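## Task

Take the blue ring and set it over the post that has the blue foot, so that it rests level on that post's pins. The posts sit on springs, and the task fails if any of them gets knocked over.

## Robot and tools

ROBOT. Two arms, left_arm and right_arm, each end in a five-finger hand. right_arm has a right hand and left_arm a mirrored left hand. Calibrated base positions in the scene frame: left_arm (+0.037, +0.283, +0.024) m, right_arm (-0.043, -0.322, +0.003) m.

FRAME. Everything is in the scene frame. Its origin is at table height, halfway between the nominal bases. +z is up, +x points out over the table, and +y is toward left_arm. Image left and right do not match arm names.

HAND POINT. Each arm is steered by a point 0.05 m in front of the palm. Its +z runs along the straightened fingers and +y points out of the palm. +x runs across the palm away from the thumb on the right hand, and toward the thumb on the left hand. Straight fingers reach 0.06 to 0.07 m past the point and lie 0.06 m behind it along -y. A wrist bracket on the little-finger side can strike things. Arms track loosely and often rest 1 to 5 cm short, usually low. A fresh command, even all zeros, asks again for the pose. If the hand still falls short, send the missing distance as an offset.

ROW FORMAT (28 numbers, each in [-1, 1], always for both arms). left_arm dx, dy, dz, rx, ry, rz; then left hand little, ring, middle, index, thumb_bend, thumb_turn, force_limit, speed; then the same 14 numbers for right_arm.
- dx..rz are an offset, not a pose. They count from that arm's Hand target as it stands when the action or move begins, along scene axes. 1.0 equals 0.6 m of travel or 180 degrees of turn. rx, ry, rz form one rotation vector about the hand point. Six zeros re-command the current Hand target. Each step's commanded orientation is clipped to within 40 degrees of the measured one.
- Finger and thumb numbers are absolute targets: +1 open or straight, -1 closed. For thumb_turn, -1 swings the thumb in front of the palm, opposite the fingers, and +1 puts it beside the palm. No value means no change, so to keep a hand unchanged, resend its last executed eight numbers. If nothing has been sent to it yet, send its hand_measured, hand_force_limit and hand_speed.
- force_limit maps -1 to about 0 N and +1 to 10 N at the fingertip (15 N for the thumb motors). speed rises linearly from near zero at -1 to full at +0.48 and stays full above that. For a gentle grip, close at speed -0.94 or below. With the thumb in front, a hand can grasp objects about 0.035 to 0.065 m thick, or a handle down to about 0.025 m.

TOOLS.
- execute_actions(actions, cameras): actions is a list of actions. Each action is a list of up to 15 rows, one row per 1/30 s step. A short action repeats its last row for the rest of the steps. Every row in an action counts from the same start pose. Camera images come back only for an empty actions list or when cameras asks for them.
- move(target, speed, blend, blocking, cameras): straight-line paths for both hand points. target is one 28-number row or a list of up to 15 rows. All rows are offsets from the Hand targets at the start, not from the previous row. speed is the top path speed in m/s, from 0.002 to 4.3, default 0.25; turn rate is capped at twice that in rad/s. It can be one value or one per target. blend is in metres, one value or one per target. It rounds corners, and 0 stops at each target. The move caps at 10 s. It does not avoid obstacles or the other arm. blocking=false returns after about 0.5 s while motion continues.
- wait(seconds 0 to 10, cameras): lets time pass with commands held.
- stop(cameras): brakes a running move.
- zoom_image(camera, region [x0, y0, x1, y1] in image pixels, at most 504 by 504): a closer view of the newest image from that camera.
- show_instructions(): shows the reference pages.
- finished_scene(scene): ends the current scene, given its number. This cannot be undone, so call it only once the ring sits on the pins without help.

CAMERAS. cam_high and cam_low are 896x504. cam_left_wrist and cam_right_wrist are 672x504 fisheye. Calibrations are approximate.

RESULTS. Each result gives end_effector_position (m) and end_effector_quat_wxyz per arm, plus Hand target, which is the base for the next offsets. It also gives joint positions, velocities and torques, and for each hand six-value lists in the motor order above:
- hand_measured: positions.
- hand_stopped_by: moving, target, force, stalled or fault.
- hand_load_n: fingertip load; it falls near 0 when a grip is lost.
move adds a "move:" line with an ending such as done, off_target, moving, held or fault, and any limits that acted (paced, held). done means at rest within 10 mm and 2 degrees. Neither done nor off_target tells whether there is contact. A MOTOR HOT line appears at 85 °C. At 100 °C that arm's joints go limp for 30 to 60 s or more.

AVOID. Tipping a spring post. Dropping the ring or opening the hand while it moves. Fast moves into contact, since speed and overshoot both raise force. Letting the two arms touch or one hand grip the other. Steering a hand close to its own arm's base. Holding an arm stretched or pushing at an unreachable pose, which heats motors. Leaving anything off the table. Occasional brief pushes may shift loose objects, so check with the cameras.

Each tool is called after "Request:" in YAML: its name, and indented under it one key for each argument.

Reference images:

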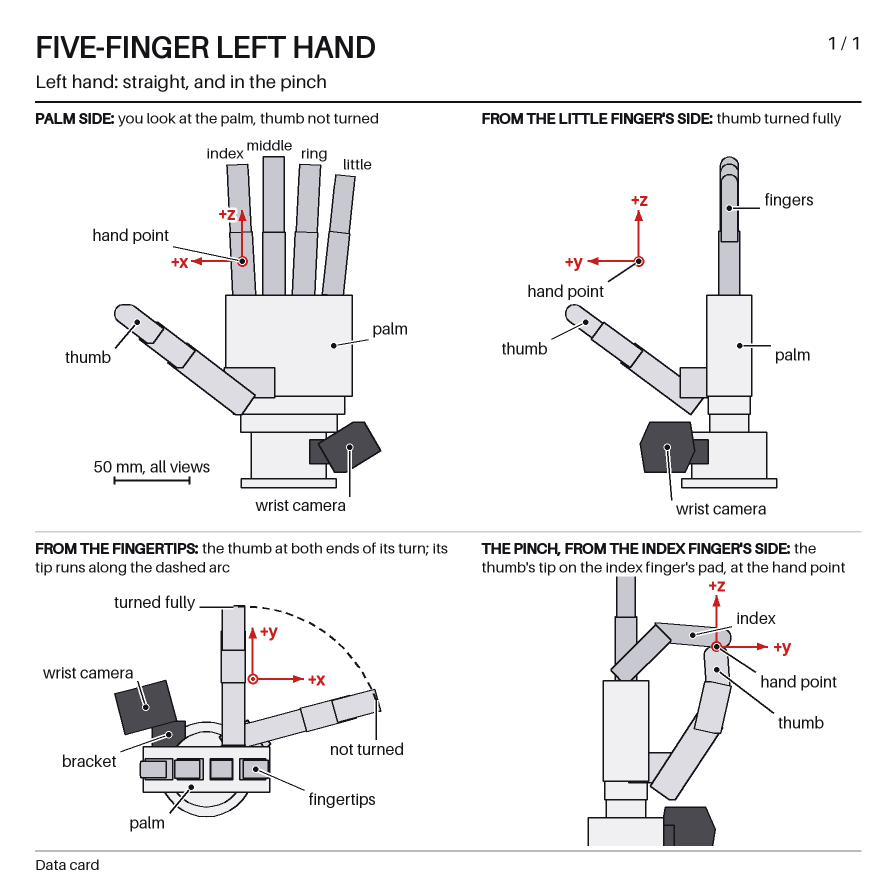

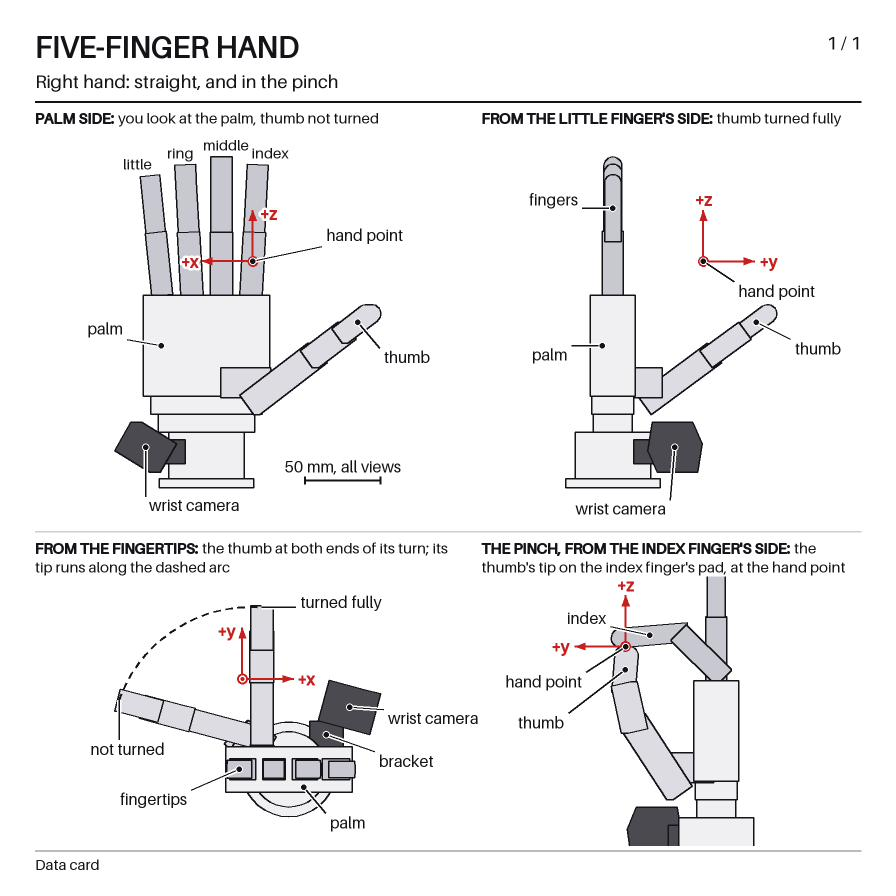

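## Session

Request:
execute_actions:
  actions: []

Scene clock: 0.00 s.
left_arm: end_effector_position=(+0.7929, +0.2005, +0.1423) hand_measured=(+1.000, +1.000, +1.000, +1.000, +1.000, +1.000) hand_load_n=(+0.0, +0.0, +0.0, +0.0, +0.0, +0.0) hand_stopped_by=(target, target, target, target, target, target) hand_force_limit=0.00 hand_speed=-0.80 end_effector_quat_wxyz=(+0.733, -0.203, +0.647, +0.053) | right_arm: end_effector_position=(+0.5858, +0.0093, +0.1603) hand_measured=(+1.000, +1.000, +1.000, +1.000, +1.000, +1.000) hand_load_n=(+0.0, +0.0, +0.0, +0.0, +0.0, +0.0) hand_stopped_by=(target, target, target, target, target, target) hand_force_limit=0.00 hand_speed=-0.80 end_effector_quat_wxyz=(+0.471, -0.250, +0.841, +0.097)
Joint positions: left_arm=[-0.288 2.143 1.347 0.902 -0.701 1.408] | right_arm=[0.301 1.751 1.167 0.014 -0.105 1.418]
Joint velocities: within noise
Joint torques (N m): no reading
Motor temperatures (°C): left_arm=[25 26 32 26 23 24] | right_arm=[28 27 29 26 27 26]
Heat: left arm: hottest elbow 32 °C; right arm: hottest elbow 29 °C.
Hand target: left_arm +0.7996, +0.1983, +0.1638; +0.745, -0.209, +0.632, +0.044 | right_arm +0.5925, +0.0119, +0.1712; +0.481, -0.249, +0.835, +0.098
camera_calibration:
cam_left_wrist: T_world_to_cam=[[0.407603, -0.912375, -0.03785, -0.126361], [-0.401044, -0.14162, -0.905046, 0.476945], [0.820381, 0.384078, -0.423627, -0.552708], [0, 0, 0, 1]] pos_world=[0.696212, 0.164539, 0.192732]
cam_right_wrist: T_world_to_cam=[[-0.593168, 0.757589, -0.272416, 0.385515], [-0.111439, 0.257852, 0.959736, -0.0924298], [0.797329, 0.599643, -0.068525, -0.343043], [0, 0, 0, 1]] pos_world=[0.491893, -0.0625255, 0.170222]

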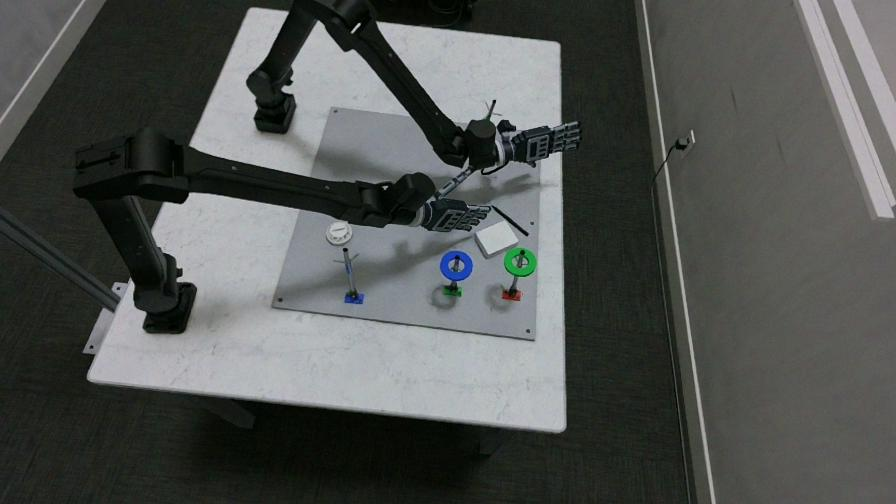

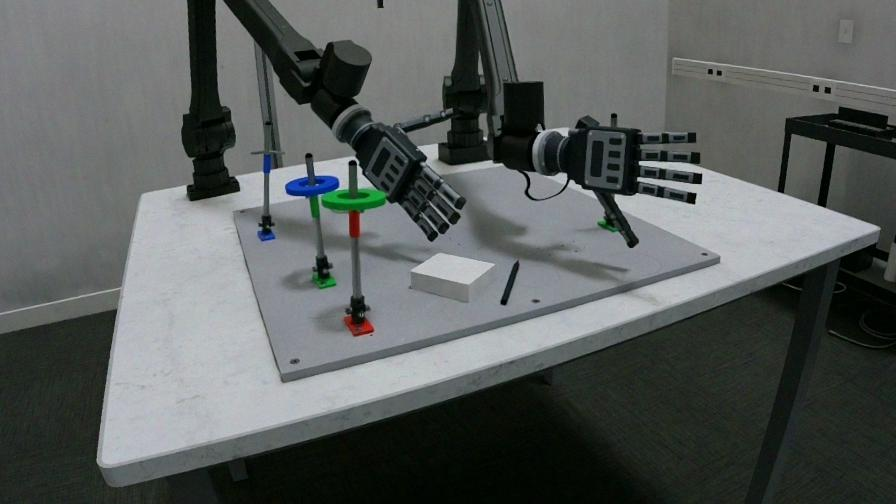

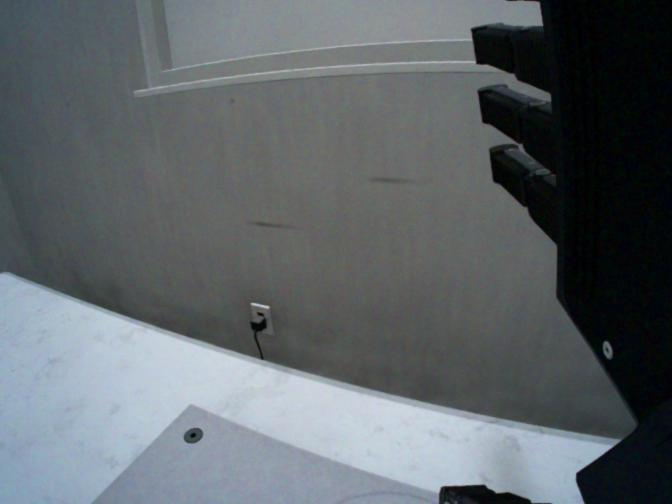

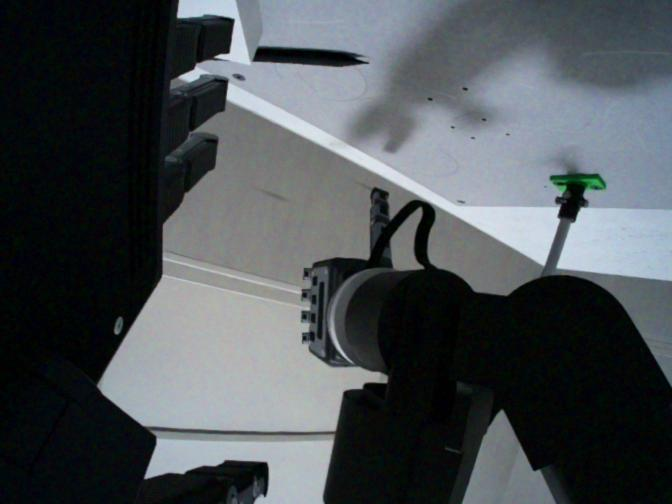

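Request:
zoom_image:
  camera: "cam_high"
  region: [315, 235, 385, 310]

Request:
zoom_image:
  camera: "cam_high"
  region: [420, 235, 550, 310]

Request:
zoom_image:
  camera: "cam_low"
  region: [230, 100, 420, 350]

Scaled by 6.720 from the camera's 896x504 image, which has a finer 1280x720 frame.

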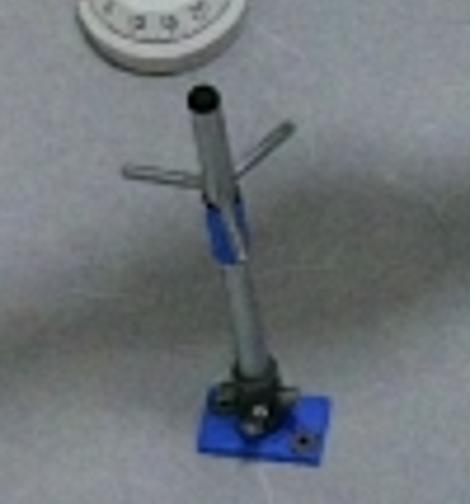

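Scaled by 3.877 from the camera's 896x504 image, which has a finer 1280x720 frame.

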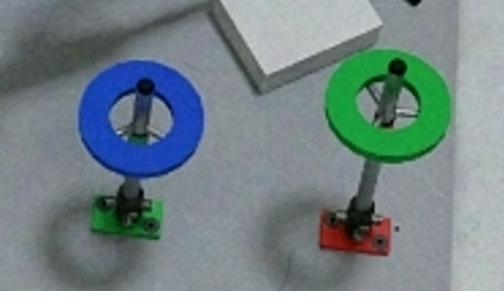

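Scaled by 2.016 from the camera's 896x504 image, which has a finer 1280x720 frame.

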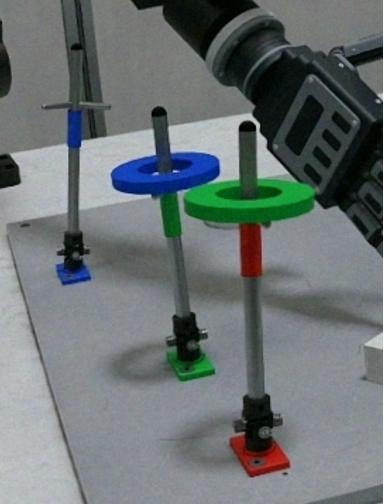

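Request:
zoom_image:
  camera: "cam_high"
  region: [430, 240, 485, 300]

Request:
zoom_image:
  camera: "cam_low"
  region: [275, 140, 345, 220]

Scaled by 8.400 from the camera's 896x504 image, which has a finer 1280x720 frame.

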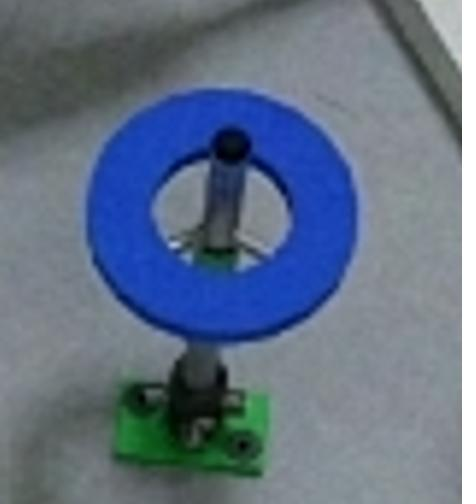

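Scaled by 6.300 from the camera's 896x504 image, which has a finer 1280x720 frame.

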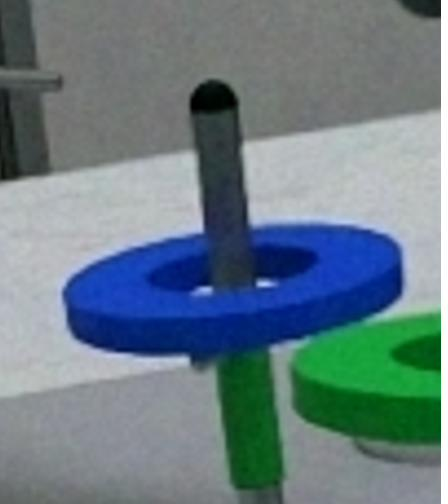

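Request:
zoom_image:
  camera: "cam_high"
  region: [444, 252, 470, 276]

Scaled by 19.385 from the camera's 896x504 image, which has a finer 1280x720 frame.

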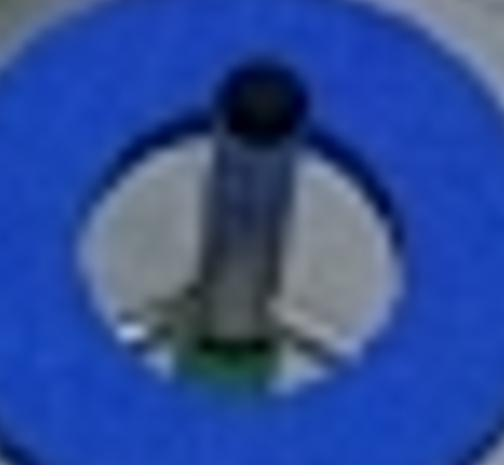

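Request:
move:
  target:
    - [0,0,0,0,0,0,1,1,1,1,1,1,0,-0.8, -0.08,-0.03,0.2,-0.1,0.04,0.12,1,1,1,1,1,1,0,-0.8]
    - [0,0,0,0,0,0,1,1,1,1,1,1,0,-0.8, -0.154,-0.103,0.281,-0.3211,0.1395,0.386,1,1,0.2,0.2,0.1,-1,-0.4,0.0]
  blend: [0.05,0]
  speed: 0.3
  cameras: ["cam_high","cam_low"]

Scene clock: 96.83 s.
left_arm: end_effector_position=(+0.7929, +0.2005, +0.1423) hand_measured=(+1.000, +1.000, +1.000, +1.000, +1.000, +1.000) hand_load_n=(+0.0, +0.0, +0.0, +0.0, +0.0, +0.0) hand_stopped_by=(target, target, target, target, target, target) hand_force_limit=0.00 hand_speed=-0.80 end_effector_quat_wxyz=(+0.733, -0.203, +0.647, +0.053) | right_arm: end_effector_position=(+0.5017, -0.0564, +0.3160) hand_measured=(+1.000, +1.000, +0.200, +0.200, +0.100, -1.000) hand_load_n=(+0.0, +0.0, +0.0, +0.5, +0.0, +0.0) hand_stopped_by=(target, target, target, target, target, target) hand_force_limit=-0.40 hand_speed=0.00 end_effector_quat_wxyz=(-0.115, +0.799, -0.588, +0.056)
Joint positions: left_arm=[-0.288 2.143 1.347 0.902 -0.701 1.408] | right_arm=[0.321 1.983 2.346 -1.679 -0.025 0.088]
Joint torques (N m): left_arm=[-0.09 -22.18 10.03 0.96 0.07 -0.01] | right_arm=[2.43 -20.89 10.14 0.1 -0.06 -0.21]
Motor temperatures (°C): left_arm=[25 31 40 26 23 24] | right_arm=[28 31 39 26 27 26]
Heat: left arm: hottest elbow 40 °C; right arm: hottest elbow 39 °C.
Hand target: left_arm +0.7996, +0.1983, +0.1638; +0.745, -0.209, +0.632, +0.044 | right_arm +0.5000, -0.0498, +0.3398; +0.000, +0.819, -0.574, +0.000
Off the commanded pose: left_arm 0.023 m, 2 deg | right_arm 0.025 m, 15 deg.
joint sent to its limit (right arm) — joint 4 (wrist pitch), lower limit. The joint targets are off in orientation, not in position.
move: off_target (left_arm, right_arm); target 2's new numbers were sent with right_arm's hand 0.025 m and 15 deg from that target
Images, in order (width x height): cam_high 896x504, cam_low 896x504.

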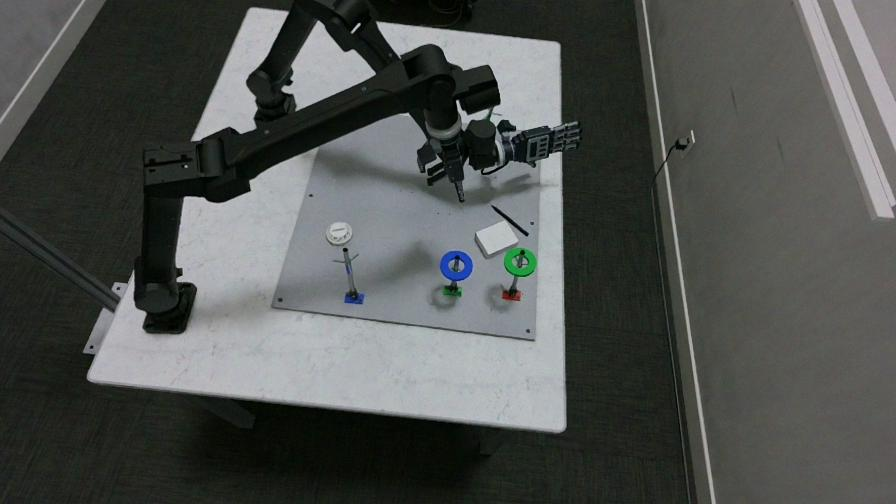

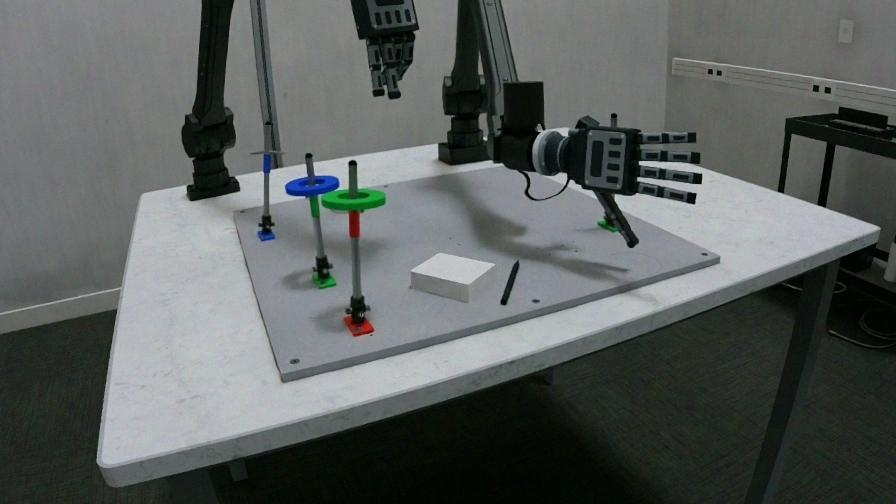

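Request:
move:
  target: [0,0,0,0,0,0,1,1,1,1,1,1,0,-0.8, 0.075,-0.15,-0.033,0.0148,-0.064,0.5567,1,1,0.2,0.2,0.1,-1,-0.4,0.0]
  speed: 0.25
  cameras: ["cam_high","cam_low","cam_right_wrist"]

Scene clock: 112.97 s.
left_arm: end_effector_position=(+0.7929, +0.2005, +0.1423) hand_measured=(+1.000, +1.000, +1.000, +1.000, +1.000, +1.000) hand_load_n=(+0.0, +0.0, +0.0, +0.0, +0.0, +0.0) hand_stopped_by=(target, target, target, target, target, target) hand_force_limit=0.00 hand_speed=-0.80 end_effector_quat_wxyz=(+0.733, -0.203, +0.647, +0.053) | right_arm: end_effector_position=(+0.5479, -0.1297, +0.3076) hand_measured=(+1.000, +1.000, +0.200, +0.200, +0.100, -1.000) hand_load_n=(+0.0, +0.0, +0.0, +0.0, +0.0, +0.0) hand_stopped_by=(target, target, target, target, target, target) hand_force_limit=-0.40 hand_speed=0.00 end_effector_quat_wxyz=(-0.070, +0.958, +0.262, +0.095)
Joint positions: left_arm=[-0.288 2.143 1.347 0.902 -0.701 1.408] | right_arm=[0.316 1.941 2.256 -1.679 -0.116 -1.711]
Joint torques (N m): left_arm=[-0.15 -22.36 10.06 0.92 0.06 -0.02] | right_arm=[0.44 -21.48 6.74 -0.13 -0.08 -0.19]
Heat: left arm: hottest elbow 41 °C; right arm: hottest elbow 39 °C.
Hand target: left_arm +0.7996, +0.1983, +0.1638; +0.745, -0.209, +0.632, +0.044 | right_arm +0.5449, -0.1398, +0.3201; -0.068, +0.961, +0.262, +0.060
Off the commanded pose: left_arm 0.023 m, 2 deg | right_arm 0.016 m, 4 deg.
joint sent to its limit (right arm) — joint 4 (wrist pitch), lower limit. The joint targets are off in orientation, not in position.
move: off_target (left_arm, right_arm)
camera_calibration:
cam_right_wrist: T_world_to_cam=[[0.701423, -0.711804, -0.0366301, -0.463869], [-0.67661, -0.681137, 0.279734, 0.194836], [-0.224066, -0.171427, -0.959379, 0.51424], [0, 0, 0, 1]] pos_world=[0.57242, -0.109319, 0.421857]
Images, in order (width x height): cam_high 896x504, cam_low 896x504, cam_right_wrist 672x504.

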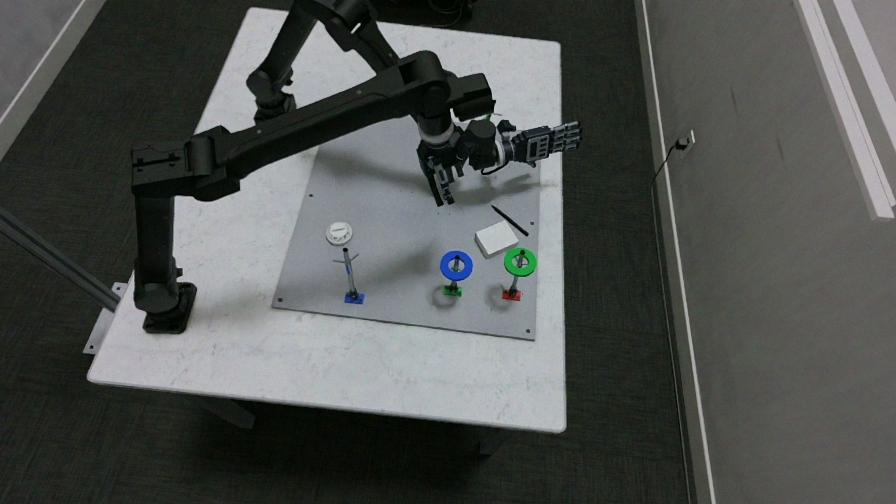

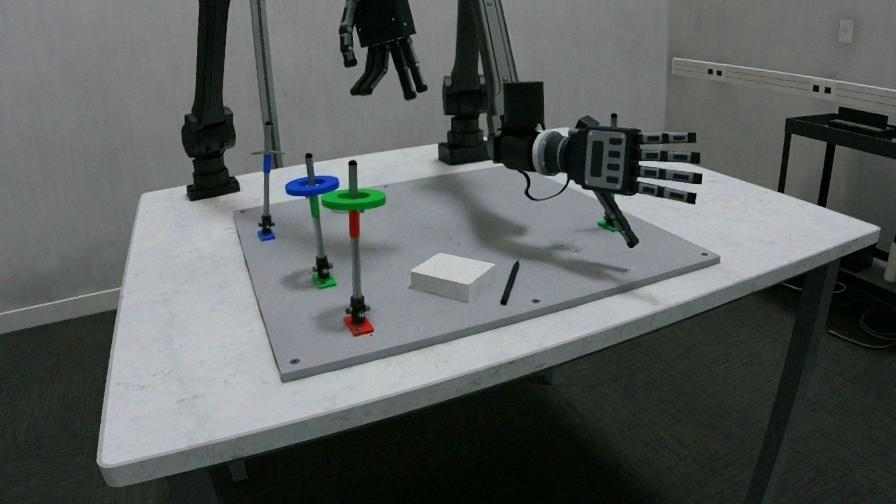

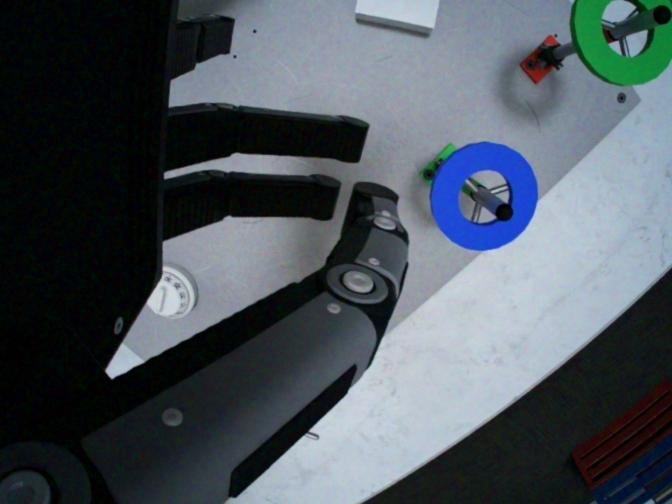

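Request:
zoom_image:
  camera: "cam_right_wrist"
  region: [410, 120, 560, 270]

Request:
zoom_image:
  camera: "cam_low"
  region: [260, 0, 460, 240]

Scaled by 3.360 from the camera's 672x504 image, which has a finer 960x720 frame.

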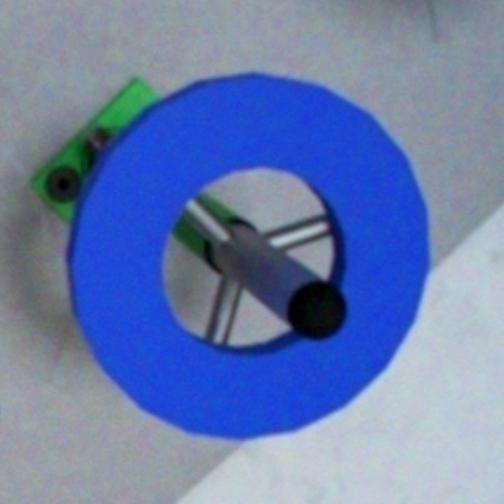

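Scaled by 2.100 from the camera's 896x504 image, which has a finer 1280x720 frame.

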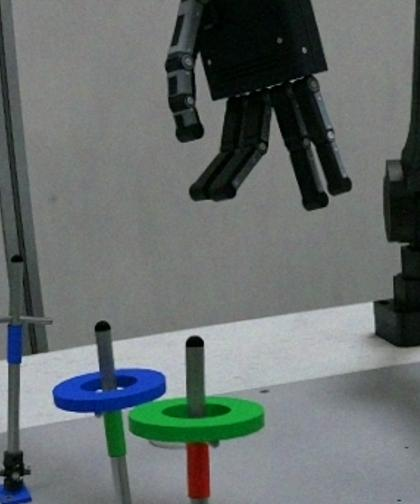

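Request:
move:
  target: [0,0,0,0,0,0,1,1,1,1,1,1,0,-0.8, 0.007,-0.034,-0.153,0,0,0,1,1,0.2,0.2,0.1,-1,-0.4,0.0]
  speed: 0.12
  cameras: ["cam_low","cam_right_wrist"]

Request:
zoom_image:
  camera: "cam_right_wrist"
  region: [400, 120, 640, 360]

Request:
zoom_image:
  camera: "cam_low"
  region: [260, 60, 420, 240]

Scene clock: 139.50 s.
left_arm: end_effector_position=(+0.7929, +0.2005, +0.1423) hand_measured=(+1.000, +1.000, +1.000, +1.000, +1.000, +1.000) hand_load_n=(+0.5, +0.0, +0.0, +0.0, +0.0, +0.0) hand_stopped_by=(target, target, target, target, target, target) hand_force_limit=0.00 hand_speed=-0.80 end_effector_quat_wxyz=(+0.733, -0.203, +0.647, +0.053) | right_arm: end_effector_position=(+0.5453, -0.1541, +0.2252) hand_measured=(+1.000, +1.000, +0.200, +0.200, +0.100, -1.000) hand_load_n=(+0.0, +0.0, +0.0, +0.0, +0.0, +0.0) hand_stopped_by=(target, target, target, target, target, target) hand_force_limit=-0.40 hand_speed=0.00 end_effector_quat_wxyz=(-0.067, +0.962, +0.261, +0.052)
Joint positions: left_arm=[-0.288 2.143 1.347 0.902 -0.701 1.408] | right_arm=[0.279 1.928 2.022 -1.549 -0.125 -1.75]
Joint torques (N m): left_arm=[-0.21 -22.12 10.11 0.92 0.05 -0.01] | right_arm=[0.15 -19.78 6.95 0.75 -0.21 -0.2]
Heat: left arm: hottest elbow 41 °C; right arm: hottest elbow 37 °C.
Hand target: left_arm +0.7996, +0.1983, +0.1638; +0.745, -0.209, +0.632, +0.044 | right_arm +0.5492, -0.1602, +0.2283; -0.068, +0.961, +0.262, +0.060
Off the commanded pose: left_arm 0.023 m, 2 deg | right_arm 0.008 m, 1 deg.
move: off_target (left_arm)
camera_calibration:
cam_right_wrist: T_world_to_cam=[[0.698428, -0.711896, -0.0735044, -0.472538], [-0.649176, -0.673412, 0.353678, 0.169051], [-0.30128, -0.199301, -0.932475, 0.462148], [0, 0, 0, 1]] pos_world=[0.579013, -0.13045, 0.336418]
Images, in order (width x height): cam_low 896x504, cam_right_wrist 672x504.

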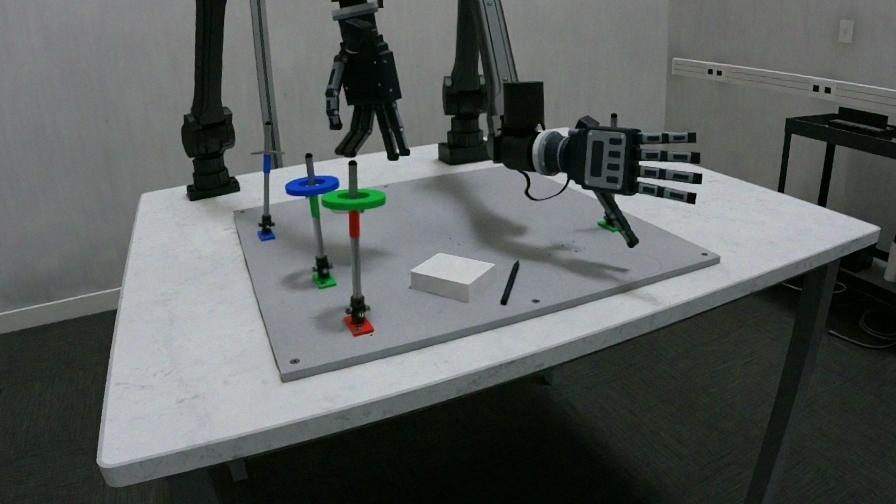

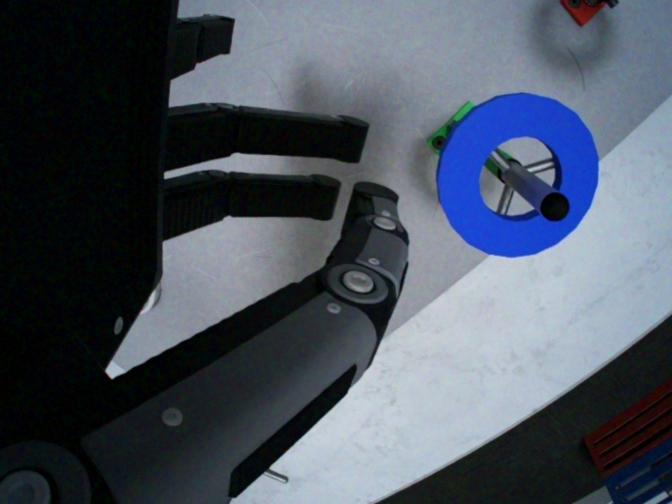

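Scaled by 2.100 from the camera's 672x504 image, which has a finer 960x720 frame.

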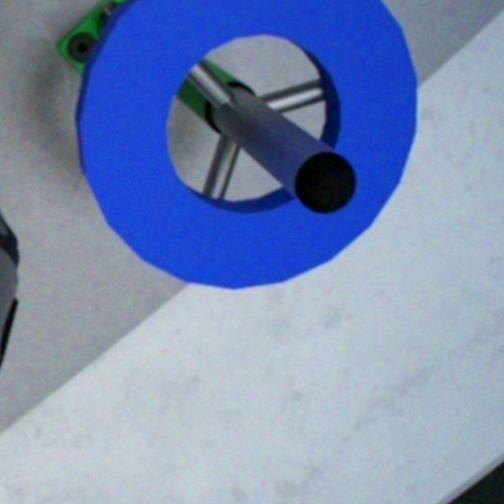

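Scaled by 2.800 from the camera's 896x504 image, which has a finer 1280x720 frame.

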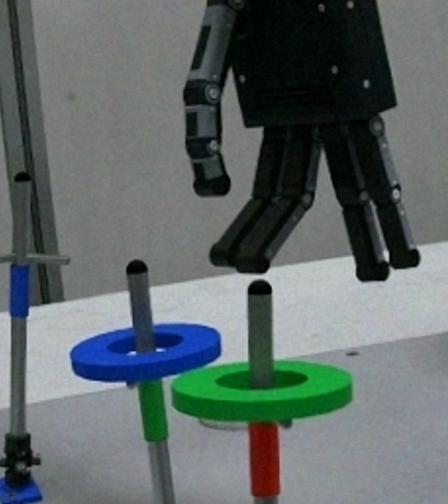

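Request:
move:
  target: [0,0,0,0,0,0,1,1,1,1,1,1,0,-0.8, 0.015,0.03,-0.047,0,0,0,1,1,0.2,0.2,0.1,-1,-0.4,0.0]
  speed: 0.1
  cameras: ["cam_low","cam_right_wrist"]

Request:
zoom_image:
  camera: "cam_right_wrist"
  region: [400, 120, 640, 360]

Request:
zoom_image:
  camera: "cam_low"
  region: [260, 60, 420, 240]

Scene clock: 156.07 s.
left_arm: end_effector_position=(+0.7929, +0.2005, +0.1423) hand_measured=(+1.000, +1.000, +1.000, +1.000, +1.000, +1.000) hand_load_n=(+0.0, +0.0, +0.0, +0.0, -0.5, +0.0) hand_stopped_by=(target, target, target, target, target, target) hand_force_limit=0.00 hand_speed=-0.80 end_effector_quat_wxyz=(+0.733, -0.203, +0.647, +0.053) | right_arm: end_effector_position=(+0.5563, -0.1502, +0.2181) hand_measured=(+1.000, +1.000, +0.200, +0.200, +0.100, -1.000) hand_load_n=(+0.0, +0.0, +0.0, +0.0, +0.0, +0.0) hand_stopped_by=(target, target, target, target, target, target) hand_force_limit=-0.40 hand_speed=0.00 end_effector_quat_wxyz=(-0.068, +0.960, +0.262, +0.071)
Joint positions: left_arm=[-0.288 2.143 1.347 0.902 -0.701 1.408] | right_arm=[0.279 1.931 2.005 -1.492 -0.125 -1.749]
Joint torques (N m): left_arm=[-0.21 -22.24 10.07 0.94 0.07 0] | right_arm=[2.14 -16.79 7.12 0.76 -0.13 0]
Heat: left arm: hottest elbow 41 °C; right arm: hottest elbow 36 °C.
Hand target: left_arm +0.7996, +0.1983, +0.1638; +0.745, -0.209, +0.632, +0.044 | right_arm +0.5582, -0.1422, +0.1999; -0.068, +0.961, +0.262, +0.060
Off the commanded pose: left_arm 0.023 m, 2 deg | right_arm 0.020 m, 1 deg.
move: off_target (left_arm, right_arm)
camera_calibration:
cam_right_wrist: T_world_to_cam=[[0.700233, -0.711561, -0.0579112, -0.4822], [-0.661625, -0.67728, 0.321783, 0.194696], [-0.268191, -0.187008, -0.945041, 0.445813], [0, 0, 0, 1]] pos_world=[0.586031, -0.12788, 0.330737]
Images, in order (width x height): cam_low 896x504, cam_right_wrist 672x504.

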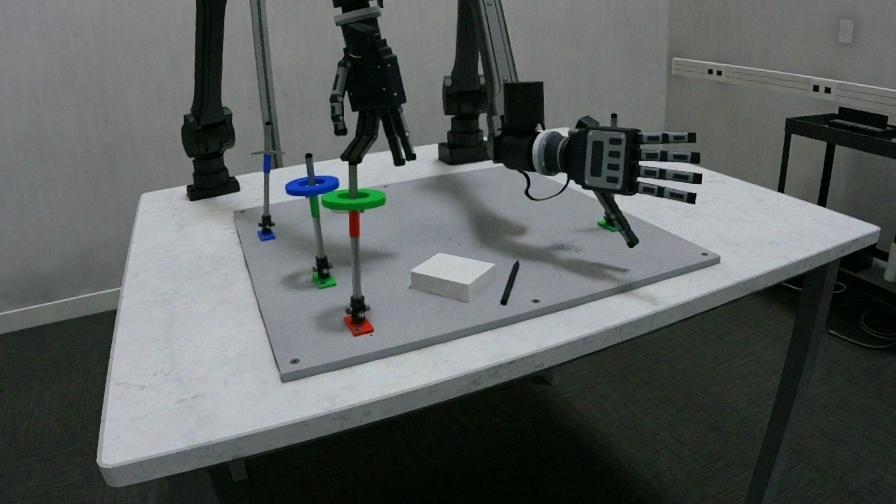

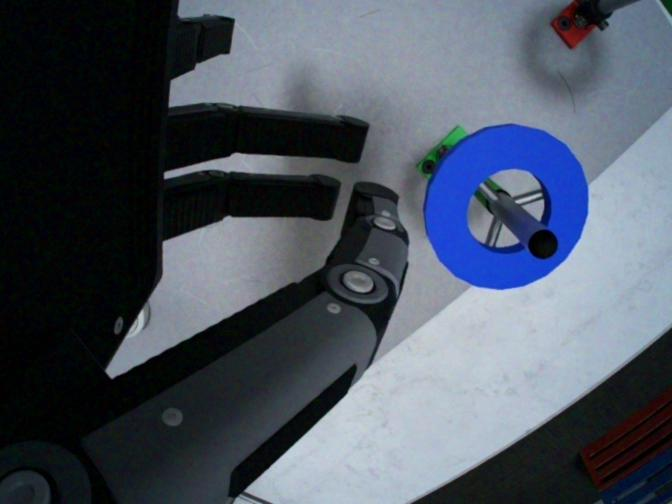

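Scaled by 2.100 from the camera's 672x504 image, which has a finer 960x720 frame.

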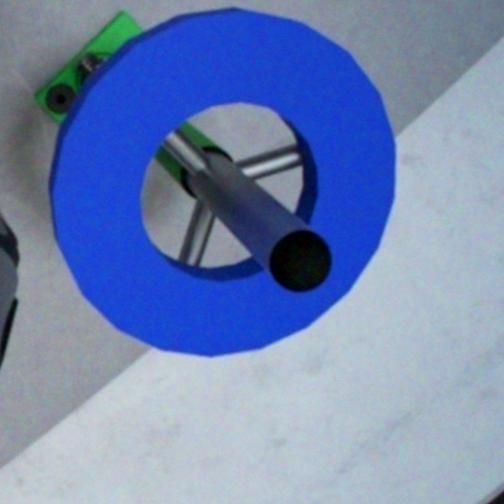

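Scaled by 2.800 from the camera's 896x504 image, which has a finer 1280x720 frame.

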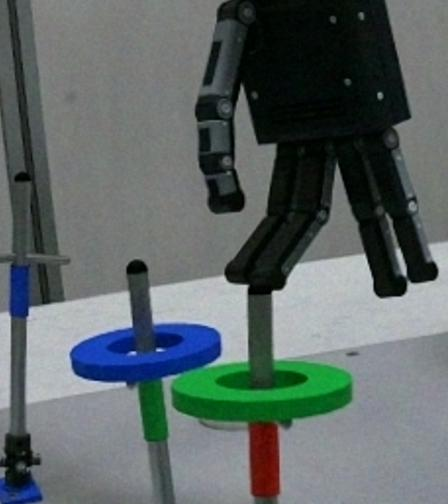

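Request:
move:
  target: [0,0,0,0,0,0,1,1,1,1,1,1,0,-0.8, -0.002,0.01,-0.022,0,0,0,1,1,0.2,0.2,0.1,-1,-0.4,0.0]
  speed: 0.1
  cameras: ["cam_low","cam_right_wrist"]

Request:
zoom_image:
  camera: "cam_right_wrist"
  region: [400, 120, 640, 360]

Request:
zoom_image:
  camera: "cam_low"
  region: [260, 60, 420, 240]

Scene clock: 171.73 s.
left_arm: end_effector_position=(+0.7929, +0.2005, +0.1423) hand_measured=(+1.000, +1.000, +1.000, +1.000, +1.000, +1.000) hand_load_n=(+0.0, +0.0, -0.5, +0.0, +0.0, +0.0) hand_stopped_by=(target, target, target, target, target, target) hand_force_limit=0.00 hand_speed=-0.80 end_effector_quat_wxyz=(+0.733, -0.203, +0.647, +0.053) | right_arm: end_effector_position=(+0.5556, -0.1442, +0.2039) hand_measured=(+1.000, +1.000, +0.200, +0.200, +0.100, -1.000) hand_load_n=(+0.0, +0.0, +0.0, +0.0, +0.0, -0.5) hand_stopped_by=(target, target, target, target, target, target) hand_force_limit=-0.40 hand_speed=0.00 end_effector_quat_wxyz=(-0.069, +0.960, +0.262, +0.070)
Joint positions: left_arm=[-0.288 2.143 1.347 0.902 -0.701 1.408] | right_arm=[0.288 1.934 1.973 -1.457 -0.124 -1.74]
Joint torques (N m): left_arm=[0.03 -22.42 10.13 0.98 0.07 -0.01] | right_arm=[2.2 -17.38 6.91 0.77 -0.06 0.02]
Heat: left arm: hottest elbow 41 °C; right arm: hottest elbow 35 °C.
Hand target: left_arm +0.7996, +0.1983, +0.1638; +0.745, -0.209, +0.632, +0.044 | right_arm +0.5569, -0.1362, +0.1866; -0.068, +0.961, +0.262, +0.060
Off the commanded pose: left_arm 0.023 m, 2 deg | right_arm 0.019 m, 1 deg.
move: off_target (left_arm, right_arm)
camera_calibration:
cam_right_wrist: T_world_to_cam=[[0.700447, -0.71122, -0.0595062, -0.478126], [-0.660651, -0.677666, 0.322967, 0.202008], [-0.270026, -0.186908, -0.944538, 0.434317], [0, 0, 0, 1]] pos_world=[0.585636, -0.121981, 0.316535]
Images, in order (width x height): cam_low 896x504, cam_right_wrist 672x504.

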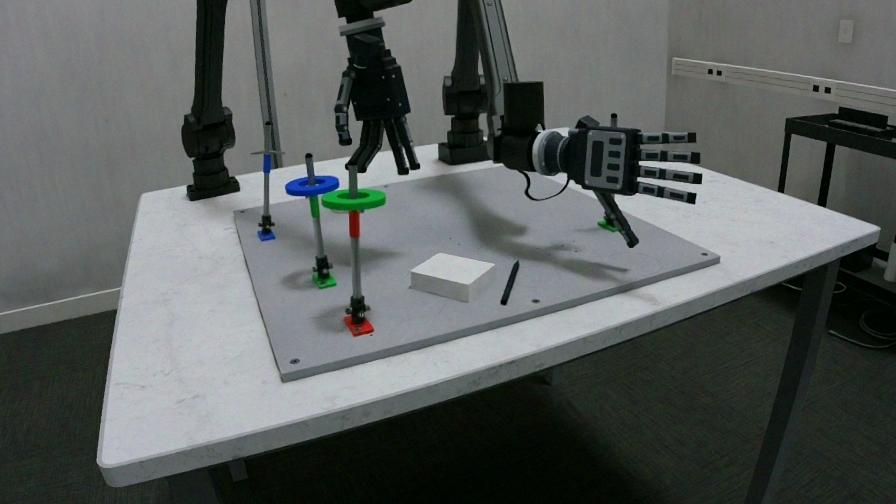

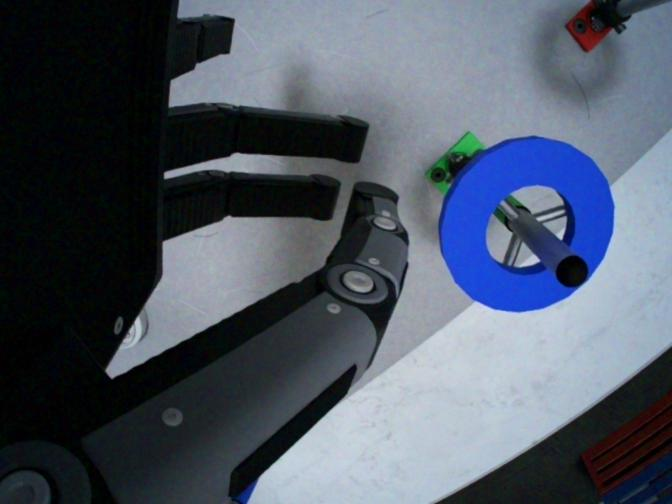

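Scaled by 2.100 from the camera's 672x504 image, which has a finer 960x720 frame.

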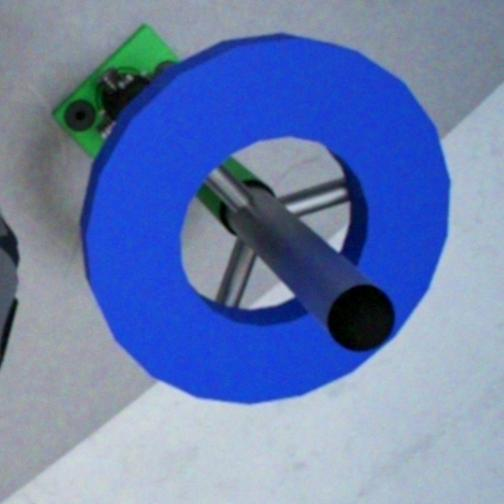

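Scaled by 2.800 from the camera's 896x504 image, which has a finer 1280x720 frame.

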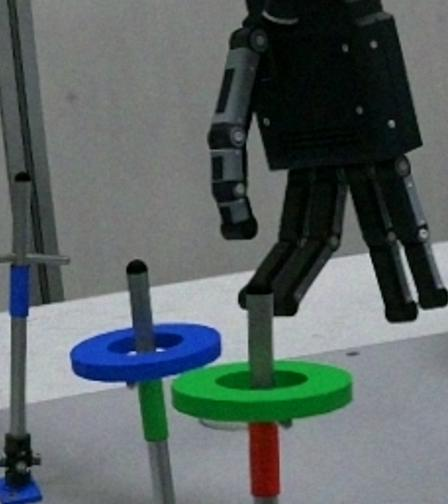

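Request:
move:
  target: [0,0,0,0,0,0,1,1,1,1,1,1,0,-0.8, -0.002,0.003,-0.037,0,0,0,1,1,0.2,0.2,0.1,-1,-0.4,0.0]
  speed: 0.1
  cameras: ["cam_low","cam_right_wrist"]

Request:
zoom_image:
  camera: "cam_right_wrist"
  region: [420, 120, 660, 360]

Request:
zoom_image:
  camera: "cam_low"
  region: [260, 60, 420, 240]

Scene clock: 177.90 s.
left_arm: end_effector_position=(+0.7929, +0.2005, +0.1423) hand_measured=(+1.000, +1.000, +1.000, +1.000, +1.000, +1.000) hand_load_n=(+0.0, +0.0, +0.0, +0.0, +0.5, +0.0) hand_stopped_by=(target, target, target, target, target, target) hand_force_limit=0.00 hand_speed=-0.80 end_effector_quat_wxyz=(+0.733, -0.203, +0.647, +0.053) | right_arm: end_effector_position=(+0.5554, -0.1431, +0.1813) hand_measured=(+1.000, +1.000, +0.200, +0.200, +0.100, -1.000) hand_load_n=(+0.0, +0.0, +0.0, +0.0, +0.0, +0.0) hand_stopped_by=(target, target, target, target, target, target) hand_force_limit=-0.40 hand_speed=0.00 end_effector_quat_wxyz=(-0.069, +0.960, +0.261, +0.070)
Joint positions: left_arm=[-0.288 2.143 1.347 0.902 -0.701 1.408] | right_arm=[0.29 1.935 1.915 -1.399 -0.124 -1.737]
Joint torques (N m): left_arm=[-0.26 -22.12 10.1 0.96 0.07 0] | right_arm=[2.67 -17.32 7.28 0.81 -0.06 0.04]
Heat: left arm: hottest elbow 41 °C; right arm: hottest elbow 36 °C.
Hand target: left_arm +0.7996, +0.1983, +0.1638; +0.745, -0.209, +0.632, +0.044 | right_arm +0.5557, -0.1345, +0.1646; -0.068, +0.961, +0.262, +0.060
Off the commanded pose: left_arm 0.023 m, 2 deg | right_arm 0.019 m, 1 deg.
move: off_target (left_arm, right_arm)
camera_calibration:
cam_right_wrist: T_world_to_cam=[[0.699302, -0.712305, -0.059989, -0.477939], [-0.661423, -0.676604, 0.323614, 0.210377], [-0.271101, -0.186626, -0.944285, 0.413738], [0, 0, 0, 1]] pos_world=[0.585537, -0.120881, 0.293935]
Images, in order (width x height): cam_low 896x504, cam_right_wrist 672x504.

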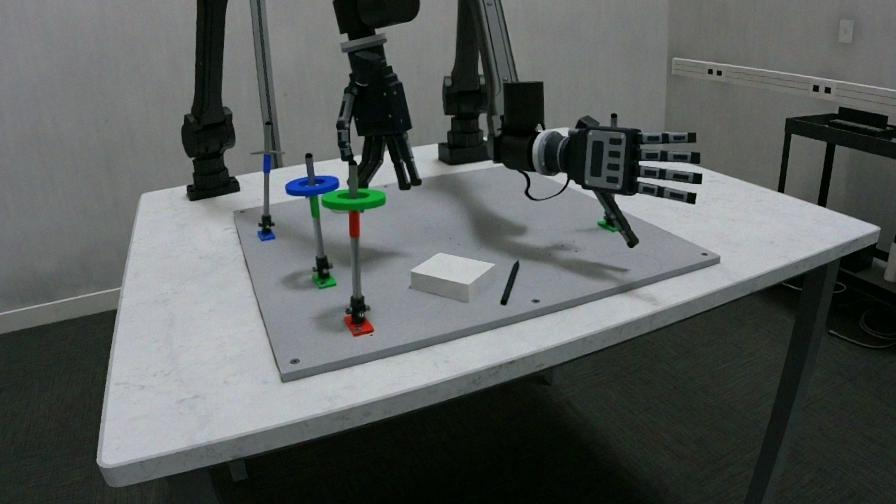

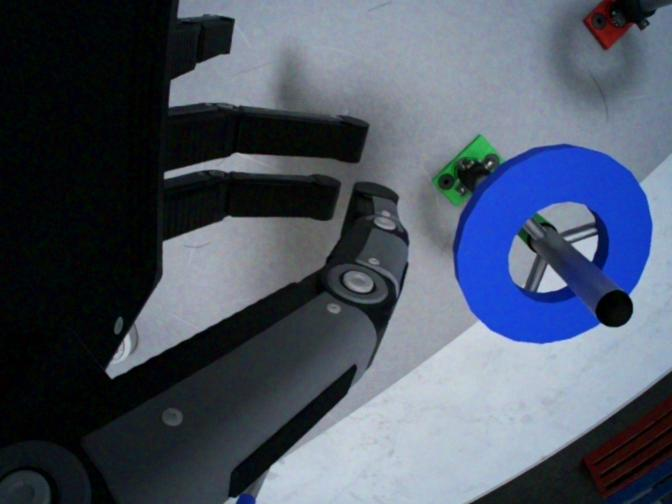

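Scaled by 2.100 from the camera's 672x504 image, which has a finer 960x720 frame.

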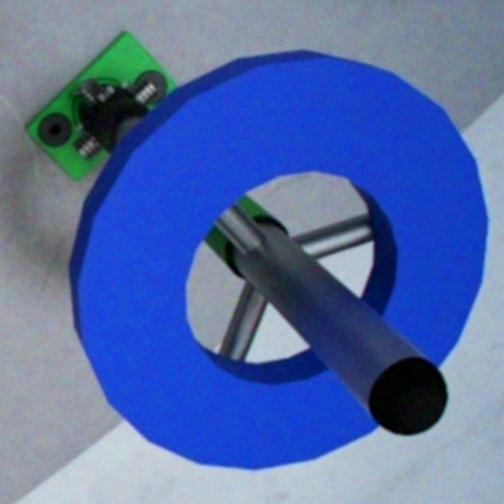

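Scaled by 2.800 from the camera's 896x504 image, which has a finer 1280x720 frame.

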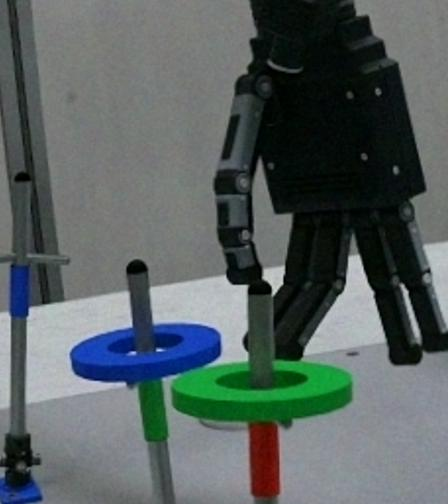

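Request:
zoom_image:
  camera: "cam_low"
  region: [320, 130, 400, 220]

Scaled by 5.600 from the camera's 896x504 image, which has a finer 1280x720 frame.

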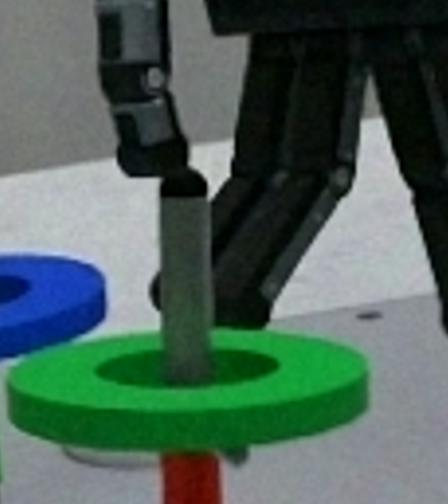

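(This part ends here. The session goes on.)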